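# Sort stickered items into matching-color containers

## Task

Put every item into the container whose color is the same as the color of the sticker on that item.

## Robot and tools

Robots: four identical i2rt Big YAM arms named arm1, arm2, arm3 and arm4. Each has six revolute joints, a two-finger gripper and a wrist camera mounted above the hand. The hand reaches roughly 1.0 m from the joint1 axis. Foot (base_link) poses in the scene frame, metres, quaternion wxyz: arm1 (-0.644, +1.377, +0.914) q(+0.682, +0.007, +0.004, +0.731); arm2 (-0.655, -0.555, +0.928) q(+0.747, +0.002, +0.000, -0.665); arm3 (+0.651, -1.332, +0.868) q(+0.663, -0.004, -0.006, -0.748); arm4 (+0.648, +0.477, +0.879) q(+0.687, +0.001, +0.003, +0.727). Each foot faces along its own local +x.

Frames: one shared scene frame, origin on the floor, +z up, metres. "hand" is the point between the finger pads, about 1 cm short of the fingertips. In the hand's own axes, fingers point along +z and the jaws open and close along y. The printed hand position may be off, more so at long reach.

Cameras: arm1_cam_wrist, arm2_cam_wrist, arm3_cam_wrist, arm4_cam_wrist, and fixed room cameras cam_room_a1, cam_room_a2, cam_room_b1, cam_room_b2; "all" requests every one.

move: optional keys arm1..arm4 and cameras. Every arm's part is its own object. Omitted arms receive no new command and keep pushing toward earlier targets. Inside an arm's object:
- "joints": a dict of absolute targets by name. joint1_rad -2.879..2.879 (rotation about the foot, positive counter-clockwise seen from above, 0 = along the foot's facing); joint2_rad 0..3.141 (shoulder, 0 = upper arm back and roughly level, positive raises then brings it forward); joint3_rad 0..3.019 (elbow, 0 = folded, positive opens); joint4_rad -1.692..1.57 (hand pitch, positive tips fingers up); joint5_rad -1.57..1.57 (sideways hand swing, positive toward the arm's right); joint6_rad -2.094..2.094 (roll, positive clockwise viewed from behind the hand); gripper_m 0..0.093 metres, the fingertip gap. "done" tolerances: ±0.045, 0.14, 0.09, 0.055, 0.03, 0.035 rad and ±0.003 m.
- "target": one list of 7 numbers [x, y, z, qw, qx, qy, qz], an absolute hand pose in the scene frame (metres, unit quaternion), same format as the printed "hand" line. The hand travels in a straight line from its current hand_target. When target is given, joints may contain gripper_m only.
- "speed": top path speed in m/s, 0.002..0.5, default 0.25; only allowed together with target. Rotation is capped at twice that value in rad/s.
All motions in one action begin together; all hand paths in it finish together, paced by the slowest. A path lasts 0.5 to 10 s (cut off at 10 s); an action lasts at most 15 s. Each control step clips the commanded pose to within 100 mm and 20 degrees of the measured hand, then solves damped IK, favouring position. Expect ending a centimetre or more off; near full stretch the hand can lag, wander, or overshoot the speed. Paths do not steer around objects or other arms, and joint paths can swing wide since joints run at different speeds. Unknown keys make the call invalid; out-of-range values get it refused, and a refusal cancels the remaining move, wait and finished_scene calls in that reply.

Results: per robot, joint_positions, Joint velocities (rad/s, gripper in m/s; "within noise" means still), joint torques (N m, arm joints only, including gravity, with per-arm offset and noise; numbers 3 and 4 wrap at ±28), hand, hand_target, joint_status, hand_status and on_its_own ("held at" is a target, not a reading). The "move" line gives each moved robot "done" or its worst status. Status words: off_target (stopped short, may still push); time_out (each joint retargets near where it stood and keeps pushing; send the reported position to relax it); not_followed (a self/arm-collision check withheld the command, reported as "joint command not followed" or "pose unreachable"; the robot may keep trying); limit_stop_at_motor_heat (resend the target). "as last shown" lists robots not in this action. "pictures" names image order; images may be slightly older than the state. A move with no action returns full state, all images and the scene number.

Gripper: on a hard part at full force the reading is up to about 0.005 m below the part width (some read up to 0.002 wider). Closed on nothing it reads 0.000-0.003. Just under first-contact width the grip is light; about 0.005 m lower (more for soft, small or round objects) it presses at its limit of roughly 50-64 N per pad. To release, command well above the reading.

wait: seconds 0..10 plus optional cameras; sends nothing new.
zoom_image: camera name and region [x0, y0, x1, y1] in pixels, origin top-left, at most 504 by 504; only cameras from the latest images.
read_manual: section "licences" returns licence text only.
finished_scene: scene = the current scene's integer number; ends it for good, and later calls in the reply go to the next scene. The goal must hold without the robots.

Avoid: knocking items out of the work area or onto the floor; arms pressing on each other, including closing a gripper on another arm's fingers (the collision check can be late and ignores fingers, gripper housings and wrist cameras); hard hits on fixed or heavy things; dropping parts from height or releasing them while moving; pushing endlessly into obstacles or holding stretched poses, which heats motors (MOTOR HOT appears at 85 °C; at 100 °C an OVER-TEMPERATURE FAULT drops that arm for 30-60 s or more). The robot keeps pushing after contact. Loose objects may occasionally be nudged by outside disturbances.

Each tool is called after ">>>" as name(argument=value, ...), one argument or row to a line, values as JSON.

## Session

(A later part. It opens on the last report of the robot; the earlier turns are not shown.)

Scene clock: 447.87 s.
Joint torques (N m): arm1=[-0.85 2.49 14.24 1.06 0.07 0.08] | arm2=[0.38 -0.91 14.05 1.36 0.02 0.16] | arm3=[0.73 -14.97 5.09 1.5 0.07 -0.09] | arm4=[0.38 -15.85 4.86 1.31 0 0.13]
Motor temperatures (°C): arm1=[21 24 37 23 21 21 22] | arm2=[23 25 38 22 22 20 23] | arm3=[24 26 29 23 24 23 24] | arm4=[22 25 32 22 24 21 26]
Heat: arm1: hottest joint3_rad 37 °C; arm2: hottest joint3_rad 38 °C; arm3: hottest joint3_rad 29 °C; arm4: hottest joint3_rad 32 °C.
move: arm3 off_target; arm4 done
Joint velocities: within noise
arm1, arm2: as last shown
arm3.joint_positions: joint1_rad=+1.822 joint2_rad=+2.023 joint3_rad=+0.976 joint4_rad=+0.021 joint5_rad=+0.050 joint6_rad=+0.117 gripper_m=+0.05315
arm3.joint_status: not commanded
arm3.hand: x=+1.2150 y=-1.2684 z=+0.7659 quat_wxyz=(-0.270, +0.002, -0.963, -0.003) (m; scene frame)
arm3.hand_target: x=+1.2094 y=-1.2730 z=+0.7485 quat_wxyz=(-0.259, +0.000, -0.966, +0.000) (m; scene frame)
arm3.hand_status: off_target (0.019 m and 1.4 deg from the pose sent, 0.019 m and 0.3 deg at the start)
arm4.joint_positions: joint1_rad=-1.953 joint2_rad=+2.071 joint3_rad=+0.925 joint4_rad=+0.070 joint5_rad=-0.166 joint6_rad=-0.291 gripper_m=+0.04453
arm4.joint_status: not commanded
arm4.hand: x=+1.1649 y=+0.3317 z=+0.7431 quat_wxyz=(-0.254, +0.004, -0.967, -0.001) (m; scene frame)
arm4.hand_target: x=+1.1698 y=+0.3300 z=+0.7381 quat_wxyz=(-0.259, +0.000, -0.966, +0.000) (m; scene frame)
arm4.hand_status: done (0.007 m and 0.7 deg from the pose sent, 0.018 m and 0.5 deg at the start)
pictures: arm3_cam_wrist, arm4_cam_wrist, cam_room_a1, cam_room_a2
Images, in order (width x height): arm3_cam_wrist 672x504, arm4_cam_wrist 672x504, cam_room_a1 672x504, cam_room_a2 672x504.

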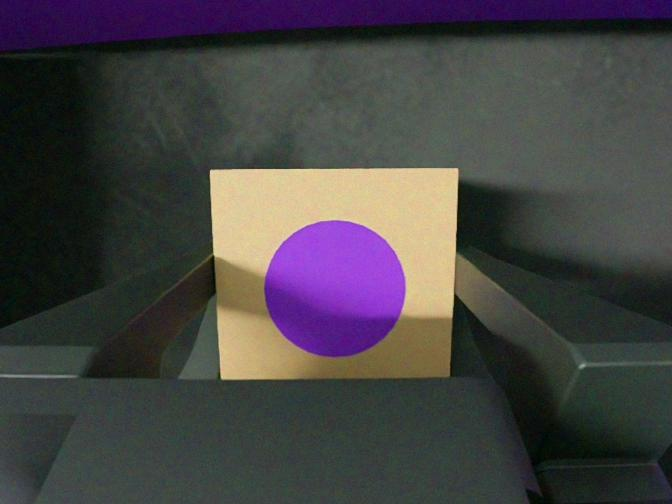

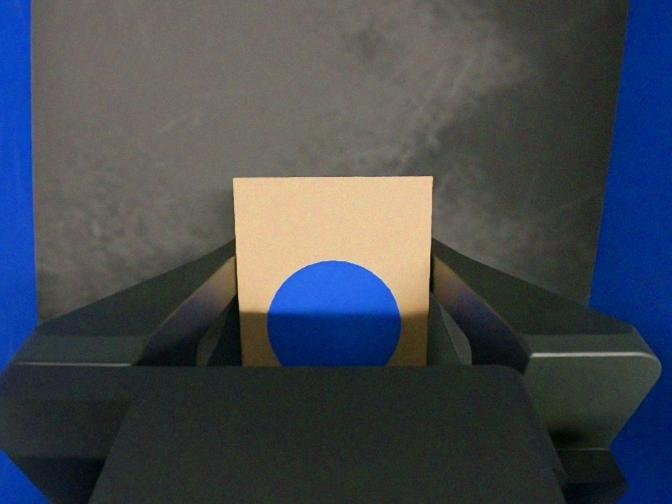

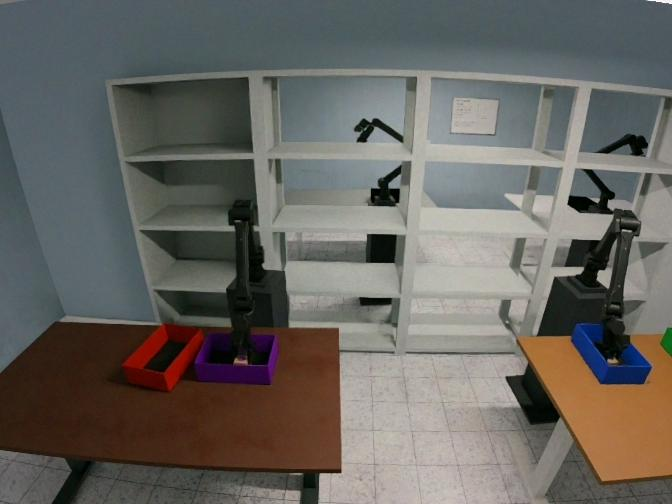

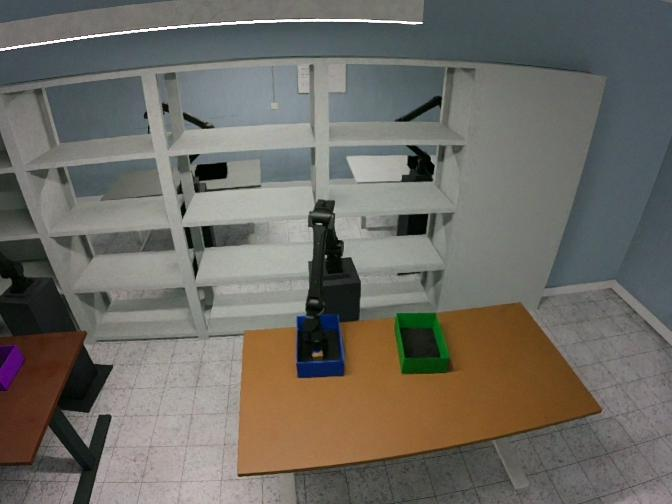

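>>> move(
  arm3={"target":[1.21,-1.271,0.765,0.2588,0,0.9659,0],"speed":0.05},
  arm4={"target":[1.17,0.33,0.726,0.2588,0,0.9659,0]},
)

>>> move(
  arm3={"joints":{"gripper_m":0.08}},
  arm4={"target":[1.17,0.33,0.715,0.2588,0,0.9659,0],"speed":0.05},
  cameras=["arm3_cam_wrist","arm4_cam_wrist"],
)

Scene clock: 453.17 s.
Joint torques (N m): arm1=[-0.67 2.14 14.39 1.09 0.05 0.06] | arm2=[0.38 -0.91 14.02 1.4 0.02 0.16] | arm3=[0.85 -18.2 5.04 0.38 0.14 -0.05] | arm4=[0.44 -14.39 5.08 1.35 0.02 0.11]
Motor temperatures (°C): arm1=[21 24 37 23 21 21 22] | arm2=[23 25 38 22 22 20 23] | arm3=[24 26 29 23 24 23 24] | arm4=[22 25 31 22 24 21 26]
Heat: arm1: hottest joint3_rad 37 °C; arm2: hottest joint3_rad 38 °C; arm3: hottest joint3_rad 29 °C; arm4: hottest joint3_rad 31 °C.
move: arm3 done; arm4 off_target
Joint velocities: within noise
arm1: as last shown
arm2.joint_positions: joint1_rad=-0.045 joint2_rad=+0.695 joint3_rad=+1.253 joint4_rad=-1.485 joint5_rad=+0.008 joint6_rad=-0.007 gripper_m=+0.07494
arm2.joint_status: not commanded
arm2.hand: x=-0.6399 y=-0.8035 z=+1.3566 quat_wxyz=(-0.228, -0.645, -0.696, +0.217) (m; scene frame)
arm2.hand_target: x=-0.6415 y=-0.8017 z=+1.3752 quat_wxyz=(-0.238, -0.648, -0.688, +0.226) (m; scene frame)
arm2.hand_status: not commanded
arm3.joint_positions: joint1_rad=+1.822 joint2_rad=+2.020 joint3_rad=+0.976 joint4_rad=+0.007 joint5_rad=+0.050 joint6_rad=+0.117 gripper_m=+0.05315
arm3.joint_status: not commanded
arm3.hand: x=+1.2128 y=-1.2687 z=+0.7657 quat_wxyz=(-0.265, +0.002, -0.964, -0.002) (m; scene frame)
arm3.hand_target: x=+1.2100 y=-1.2710 z=+0.7650 quat_wxyz=(-0.259, +0.000, -0.966, +0.000) (m; scene frame)
arm3.hand_status: done (0.004 m and 0.8 deg from the pose sent, 0.006 m and 1.4 deg at the start)
arm4.joint_positions: joint1_rad=-1.953 joint2_rad=+2.082 joint3_rad=+0.925 joint4_rad=+0.100 joint5_rad=-0.166 joint6_rad=-0.291 gripper_m=+0.04453
arm4.joint_status: not commanded
arm4.hand: x=+1.1683 y=+0.3305 z=+0.7411 quat_wxyz=(-0.263, +0.005, -0.965, +0.002) (m; scene frame)
arm4.hand_target: x=+1.1694 y=+0.3301 z=+0.7265 quat_wxyz=(-0.259, +0.000, -0.966, +0.000) (m; scene frame)
arm4.hand_status: off_target (0.015 m and 0.8 deg from the pose sent, 0.018 m and 0.7 deg at the start)
pictures: none

Scene clock: 454.13 s.
Joint torques (N m): arm1=[-1.2 2.43 14.24 0.99 0.08 0.09] | arm2=[0.32 -1.03 14.06 1.39 0.02 0.17] | arm3=[0.97 -18.37 5.03 0.72 0.14 -0.05] | arm4=[0.5 -12.92 5.09 1.21 0.01 0.12]
Motor temperatures (°C): arm1=[21 24 37 23 21 21 22] | arm2=[23 25 38 22 22 20 23] | arm3=[24 26 29 23 24 23 24] | arm4=[22 25 31 22 24 21 26]
Heat: arm1: hottest joint3_rad 37 °C; arm2: hottest joint3_rad 38 °C; arm3: hottest joint3_rad 29 °C; arm4: hottest joint3_rad 31 °C.
move: arm3 done; arm4 off_target
Joint velocities: within noise
arm1, arm2: as last shown
arm3.joint_positions: joint1_rad=+1.822 joint2_rad=+2.020 joint3_rad=+0.976 joint4_rad=+0.000 joint5_rad=+0.050 joint6_rad=+0.117 gripper_m=+0.07996
arm3.joint_status: all done
arm3.hand: x=+1.2112 y=-1.2689 z=+0.7647 quat_wxyz=(-0.261, +0.002, -0.965, -0.002) (m; scene frame)
arm3.hand_target: x=+1.2100 y=-1.2710 z=+0.7650 quat_wxyz=(-0.259, +0.000, -0.966, +0.000) (m; scene frame)
arm3.hand_status: not commanded
arm4.joint_positions: joint1_rad=-1.953 joint2_rad=+2.090 joint3_rad=+0.928 joint4_rad=+0.128 joint5_rad=-0.166 joint6_rad=-0.291 gripper_m=+0.04453
arm4.joint_status: not commanded
arm4.hand: x=+1.1738 y=+0.3287 z=+0.7413 quat_wxyz=(-0.274, +0.006, -0.962, +0.006) (m; scene frame)
arm4.hand_target: x=+1.1686 y=+0.3303 z=+0.7162 quat_wxyz=(-0.259, +0.000, -0.966, +0.000) (m; scene frame)
arm4.hand_status: off_target (0.027 m and 2.0 deg from the pose sent, 0.026 m and 0.8 deg at the start)
pictures: arm3_cam_wrist, arm4_cam_wrist
Images, in order (width x height): arm3_cam_wrist 672x504, arm4_cam_wrist 672x504.

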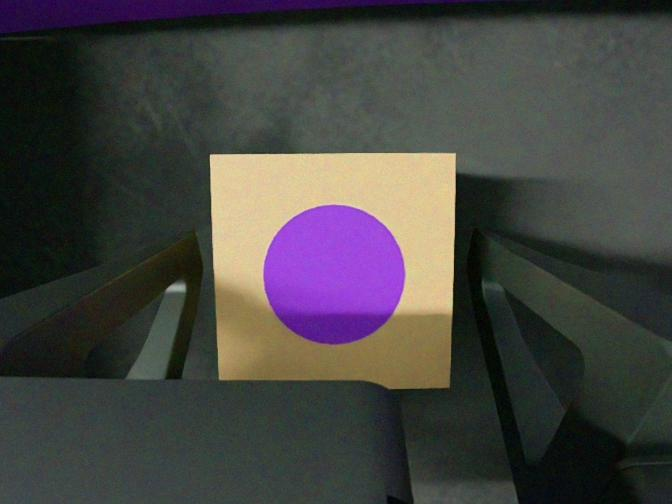

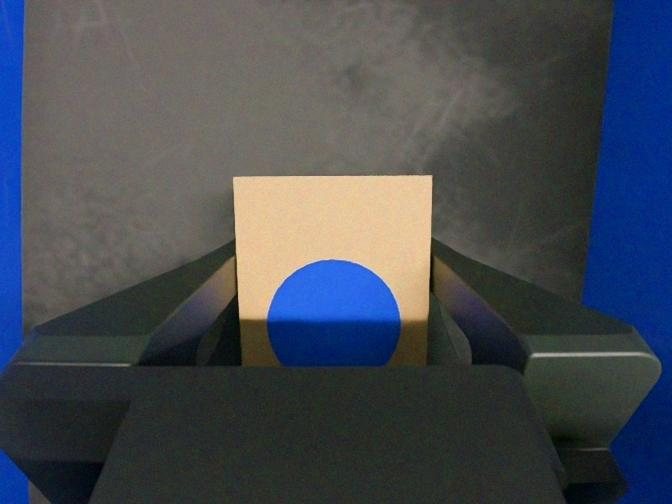

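Contact for arm4 at .741. Release and retreat.

>>> move(
  arm4={"target":[1.172,0.33,0.74,0.2588,0,0.9659,0],"speed":0.05},
)

>>> move(
  arm4={"joints":{"gripper_m":0.075}},
)

>>> move(
  arm3={"target":[1.15,-1.271,0.89,0.2588,0,0.9659,0],"speed":0.15},
  arm4={"target":[1.11,0.33,0.87,0.2588,0,0.9659,0]},
)

>>> move(
  arm3={"target":[1.08,-1.271,1.06,0.2588,0,0.9659,0]},
  arm4={"target":[1.05,0.33,1.06,0.2588,0,0.9659,0]},
  cameras=["arm3_cam_wrist","arm4_cam_wrist","cam_room_a1","cam_room_a2"],
)

Scene clock: 459.23 s.
Joint torques (N m): arm1=[-0.97 1.79 14.17 0.91 0.09 0.04] | arm2=[0.26 -0.97 14.05 1.39 0.02 0.17] | arm3=[0.85 -18.37 5.03 0.68 0.14 -0.06] | arm4=[0.67 -17.26 4.57 0.16 0.02 0.15]
Motor temperatures (°C): arm1=[21 24 37 23 21 21 22] | arm2=[23 25 38 22 22 20 23] | arm3=[24 26 28 23 24 23 24] | arm4=[22 25 31 22 24 21 26]
Heat: arm1: hottest joint3_rad 37 °C; arm2: hottest joint3_rad 38 °C; arm3: hottest joint3_rad 28 °C; arm4: hottest joint3_rad 31 °C.
move: arm4 done
Joint velocities: within noise
arm1.joint_positions: joint1_rad=-0.107 joint2_rad=+0.696 joint3_rad=+1.253 joint4_rad=-1.489 joint5_rad=-0.014 joint6_rad=-0.006 gripper_m=+0.06998
arm1.joint_status: not commanded
arm1.hand: x=-0.6295 y=+1.6228 z=+1.3428 quat_wxyz=(-0.218, +0.660, -0.682, -0.228) (m; scene frame)
arm1.hand_target: x=-0.6306 y=+1.6213 z=+1.3624 quat_wxyz=(-0.228, +0.657, -0.677, -0.239) (m; scene frame)
arm1.hand_status: not commanded
arm2, arm3: as last shown
arm4.joint_positions: joint1_rad=-1.953 joint2_rad=+2.086 joint3_rad=+0.933 joint4_rad=+0.100 joint5_rad=-0.166 joint6_rad=-0.291 gripper_m=+0.04453
arm4.joint_status: not commanded
arm4.hand: x=+1.1716 y=+0.3294 z=+0.7410 quat_wxyz=(-0.265, +0.005, -0.964, +0.003) (m; scene frame)
arm4.hand_target: x=+1.1719 y=+0.3299 z=+0.7401 quat_wxyz=(-0.259, +0.000, -0.966, +0.000) (m; scene frame)
arm4.hand_status: done (0.001 m and 1.0 deg from the pose sent, 0.002 m and 2.0 deg at the start)
pictures: none

Scene clock: 459.77 s.
Joint torques (N m): arm1=[-1.79 2.49 14.24 1.05 0.07 0.05] | arm2=[0.32 -0.97 14.02 1.39 0.02 0.17] | arm3=[0.73 -18.32 5.01 0.69 0.14 -0.05] | arm4=[0.97 -18.02 4.55 0.57 0.05 0.12]
Motor temperatures (°C): arm1=[21 24 37 23 21 21 22] | arm2=[23 25 38 22 22 20 23] | arm3=[24 26 28 23 24 23 24] | arm4=[22 25 31 22 24 21 26]
Heat: arm1: hottest joint3_rad 37 °C; arm2: hottest joint3_rad 38 °C; arm3: hottest joint3_rad 28 °C; arm4: hottest joint3_rad 31 °C.
move: arm4 done
Joint velocities: within noise
arm1, arm2, arm3: as last shown
arm4.joint_positions: joint1_rad=-1.953 joint2_rad=+2.086 joint3_rad=+0.933 joint4_rad=+0.092 joint5_rad=-0.166 joint6_rad=-0.291 gripper_m=+0.07491
arm4.joint_status: all done
arm4.hand: x=+1.1700 y=+0.3300 z=+0.7400 quat_wxyz=(-0.261, +0.004, -0.965, +0.002) (m; scene frame)
arm4.hand_target: x=+1.1719 y=+0.3299 z=+0.7400 quat_wxyz=(-0.259, +0.000, -0.966, +0.000) (m; scene frame)
arm4.hand_status: not commanded
pictures: none

Scene clock: 461.33 s.
Joint torques (N m): arm1=[-0.79 2.26 14.15 0.9 0.09 0.06] | arm2=[0.44 -0.91 14 1.37 0.03 0.18] | arm3=[2.02 -13.98 6.39 0.72 0.18 0.02] | arm4=[0.09 -13.51 5.86 0.38 -0.16 -0.1]
Motor temperatures (°C): arm1=[21 24 37 23 21 21 22] | arm2=[23 25 38 22 22 20 23] | arm3=[24 26 28 23 24 23 24] | arm4=[22 25 31 22 24 21 26]
Heat: arm1: hottest joint3_rad 37 °C; arm2: hottest joint3_rad 38 °C; arm3: hottest joint3_rad 28 °C; arm4: hottest joint3_rad 31 °C.
move: arm3 done; arm4 done
Joint velocities: within noise
arm1, arm2: as last shown
arm3.joint_positions: joint1_rad=+1.822 joint2_rad=+1.617 joint3_rad=+0.846 joint4_rad=-0.267 joint5_rad=+0.056 joint6_rad=+0.121 gripper_m=+0.07996
arm3.joint_status: not commanded
arm3.hand: x=+1.1550 y=-1.2755 z=+0.8935 quat_wxyz=(-0.265, -0.001, -0.964, +0.000) (m; scene frame)
arm3.hand_target: x=+1.1501 y=-1.2711 z=+0.8901 quat_wxyz=(-0.259, +0.000, -0.966, +0.000) (m; scene frame)
arm3.hand_status: done (0.008 m and 0.8 deg from the pose sent, 0.139 m and 0.4 deg at the start)
arm4.joint_positions: joint1_rad=-1.996 joint2_rad=+1.663 joint3_rad=+0.783 joint4_rad=-0.186 joint5_rad=-0.185 joint6_rad=-0.312 gripper_m=+0.07491
arm4.joint_status: not commanded
arm4.hand: x=+1.1130 y=+0.3315 z=+0.8701 quat_wxyz=(-0.262, -0.004, -0.965, +0.000) (m; scene frame)
arm4.hand_target: x=+1.1101 y=+0.3300 z=+0.8700 quat_wxyz=(-0.259, +0.000, -0.966, +0.000) (m; scene frame)
arm4.hand_status: done (0.003 m and 0.6 deg from the pose sent, 0.143 m and 0.6 deg at the start)
pictures: none

Scene clock: 462.83 s.
Joint torques (N m): arm1=[-1.32 1.79 14.41 0.99 0.09 0.06] | arm2=[0.32 -0.97 14.05 1.37 0.03 0.16] | arm3=[2.2 -8.59 12.83 0.61 0.19 0.02] | arm4=[0.32 -8.12 11.19 0.44 -0.19 -0.08]
Motor temperatures (°C): arm1=[21 24 37 23 21 21 22] | arm2=[23 25 38 22 22 20 23] | arm3=[24 26 28 23 24 23 24] | arm4=[22 25 31 22 24 21 26]
Heat: arm1: hottest joint3_rad 37 °C; arm2: hottest joint3_rad 38 °C; arm3: hottest joint3_rad 28 °C; arm4: hottest joint3_rad 31 °C.
move: arm3 off_target; arm4 off_target
Joint velocities: within noise
arm1, arm2: as last shown
arm3.joint_positions: joint1_rad=+1.840 joint2_rad=+1.176 joint3_rad=+0.872 joint4_rad=-0.784 joint5_rad=+0.066 joint6_rad=+0.141 gripper_m=+0.07996
arm3.joint_status: not commanded
arm3.hand: x=+1.0664 y=-1.2793 z=+1.0400 quat_wxyz=(-0.242, -0.003, -0.970, +0.004) (m; scene frame)
arm3.hand_target: x=+1.0790 y=-1.2711 z=+1.0599 quat_wxyz=(-0.259, +0.000, -0.966, +0.000) (m; scene frame)
arm3.hand_status: off_target (0.026 m and 2.1 deg from the pose sent, 0.183 m and 0.8 deg at the start)
arm4.joint_positions: joint1_rad=-2.061 joint2_rad=+1.191 joint3_rad=+0.864 joint4_rad=-0.784 joint5_rad=-0.215 joint6_rad=-0.371 gripper_m=+0.07491
arm4.joint_status: not commanded
arm4.hand: x=+1.0403 y=+0.3369 z=+1.0442 quat_wxyz=(-0.248, -0.006, -0.969, -0.006) (m; scene frame)
arm4.hand_target: x=+1.0495 y=+0.3302 z=+1.0600 quat_wxyz=(-0.259, +0.000, -0.966, +0.000) (m; scene frame)
arm4.hand_status: off_target (0.020 m and 1.6 deg from the pose sent, 0.200 m and 0.6 deg at the start)
pictures: arm3_cam_wrist, arm4_cam_wrist, cam_room_a1, cam_room_a2
Images, in order (width x height): arm3_cam_wrist 672x504, arm4_cam_wrist 672x504, cam_room_a1 672x504, cam_room_a2 672x504.

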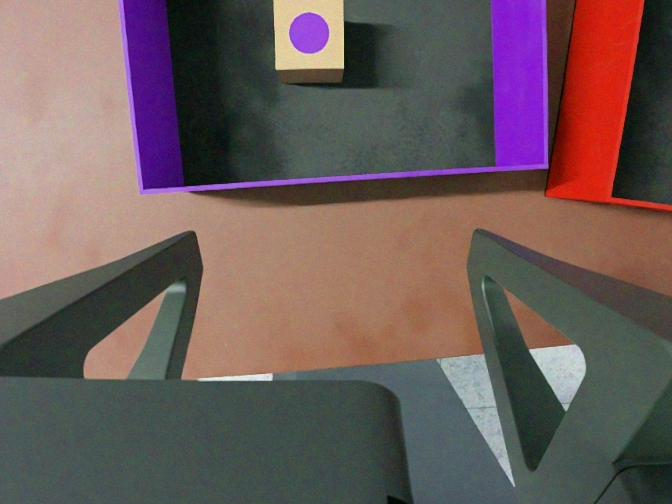

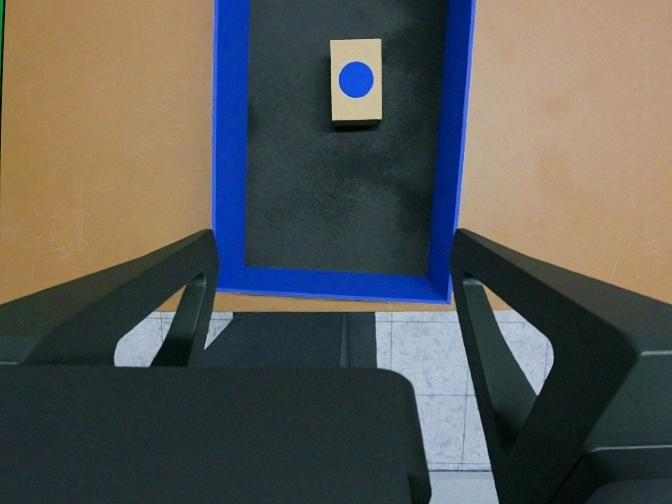

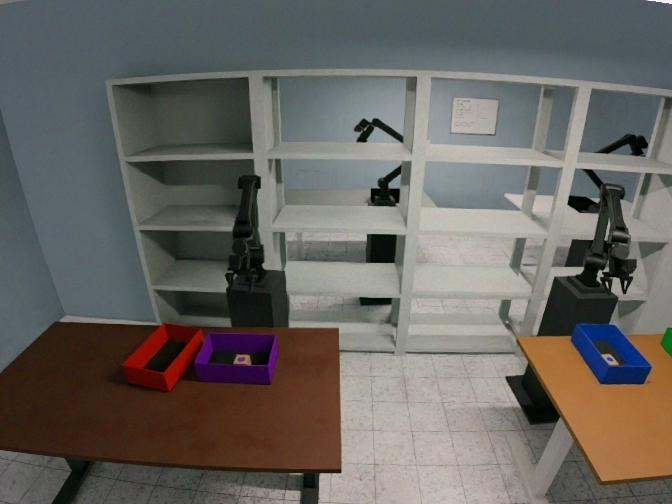

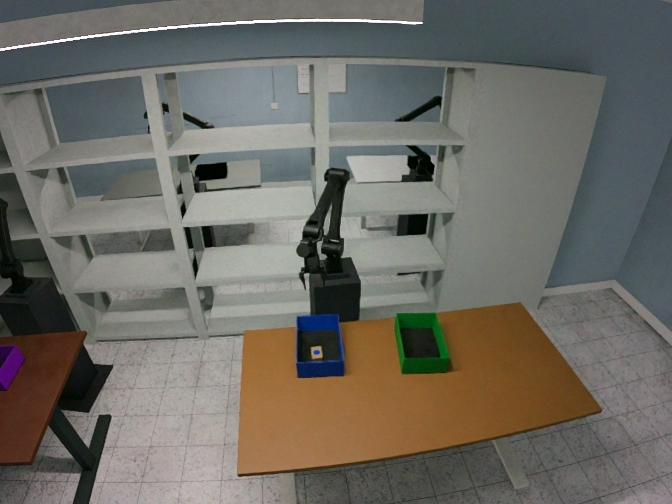

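>>> finished_scene(
  scene=2,
)

The scene is finished: the task was done.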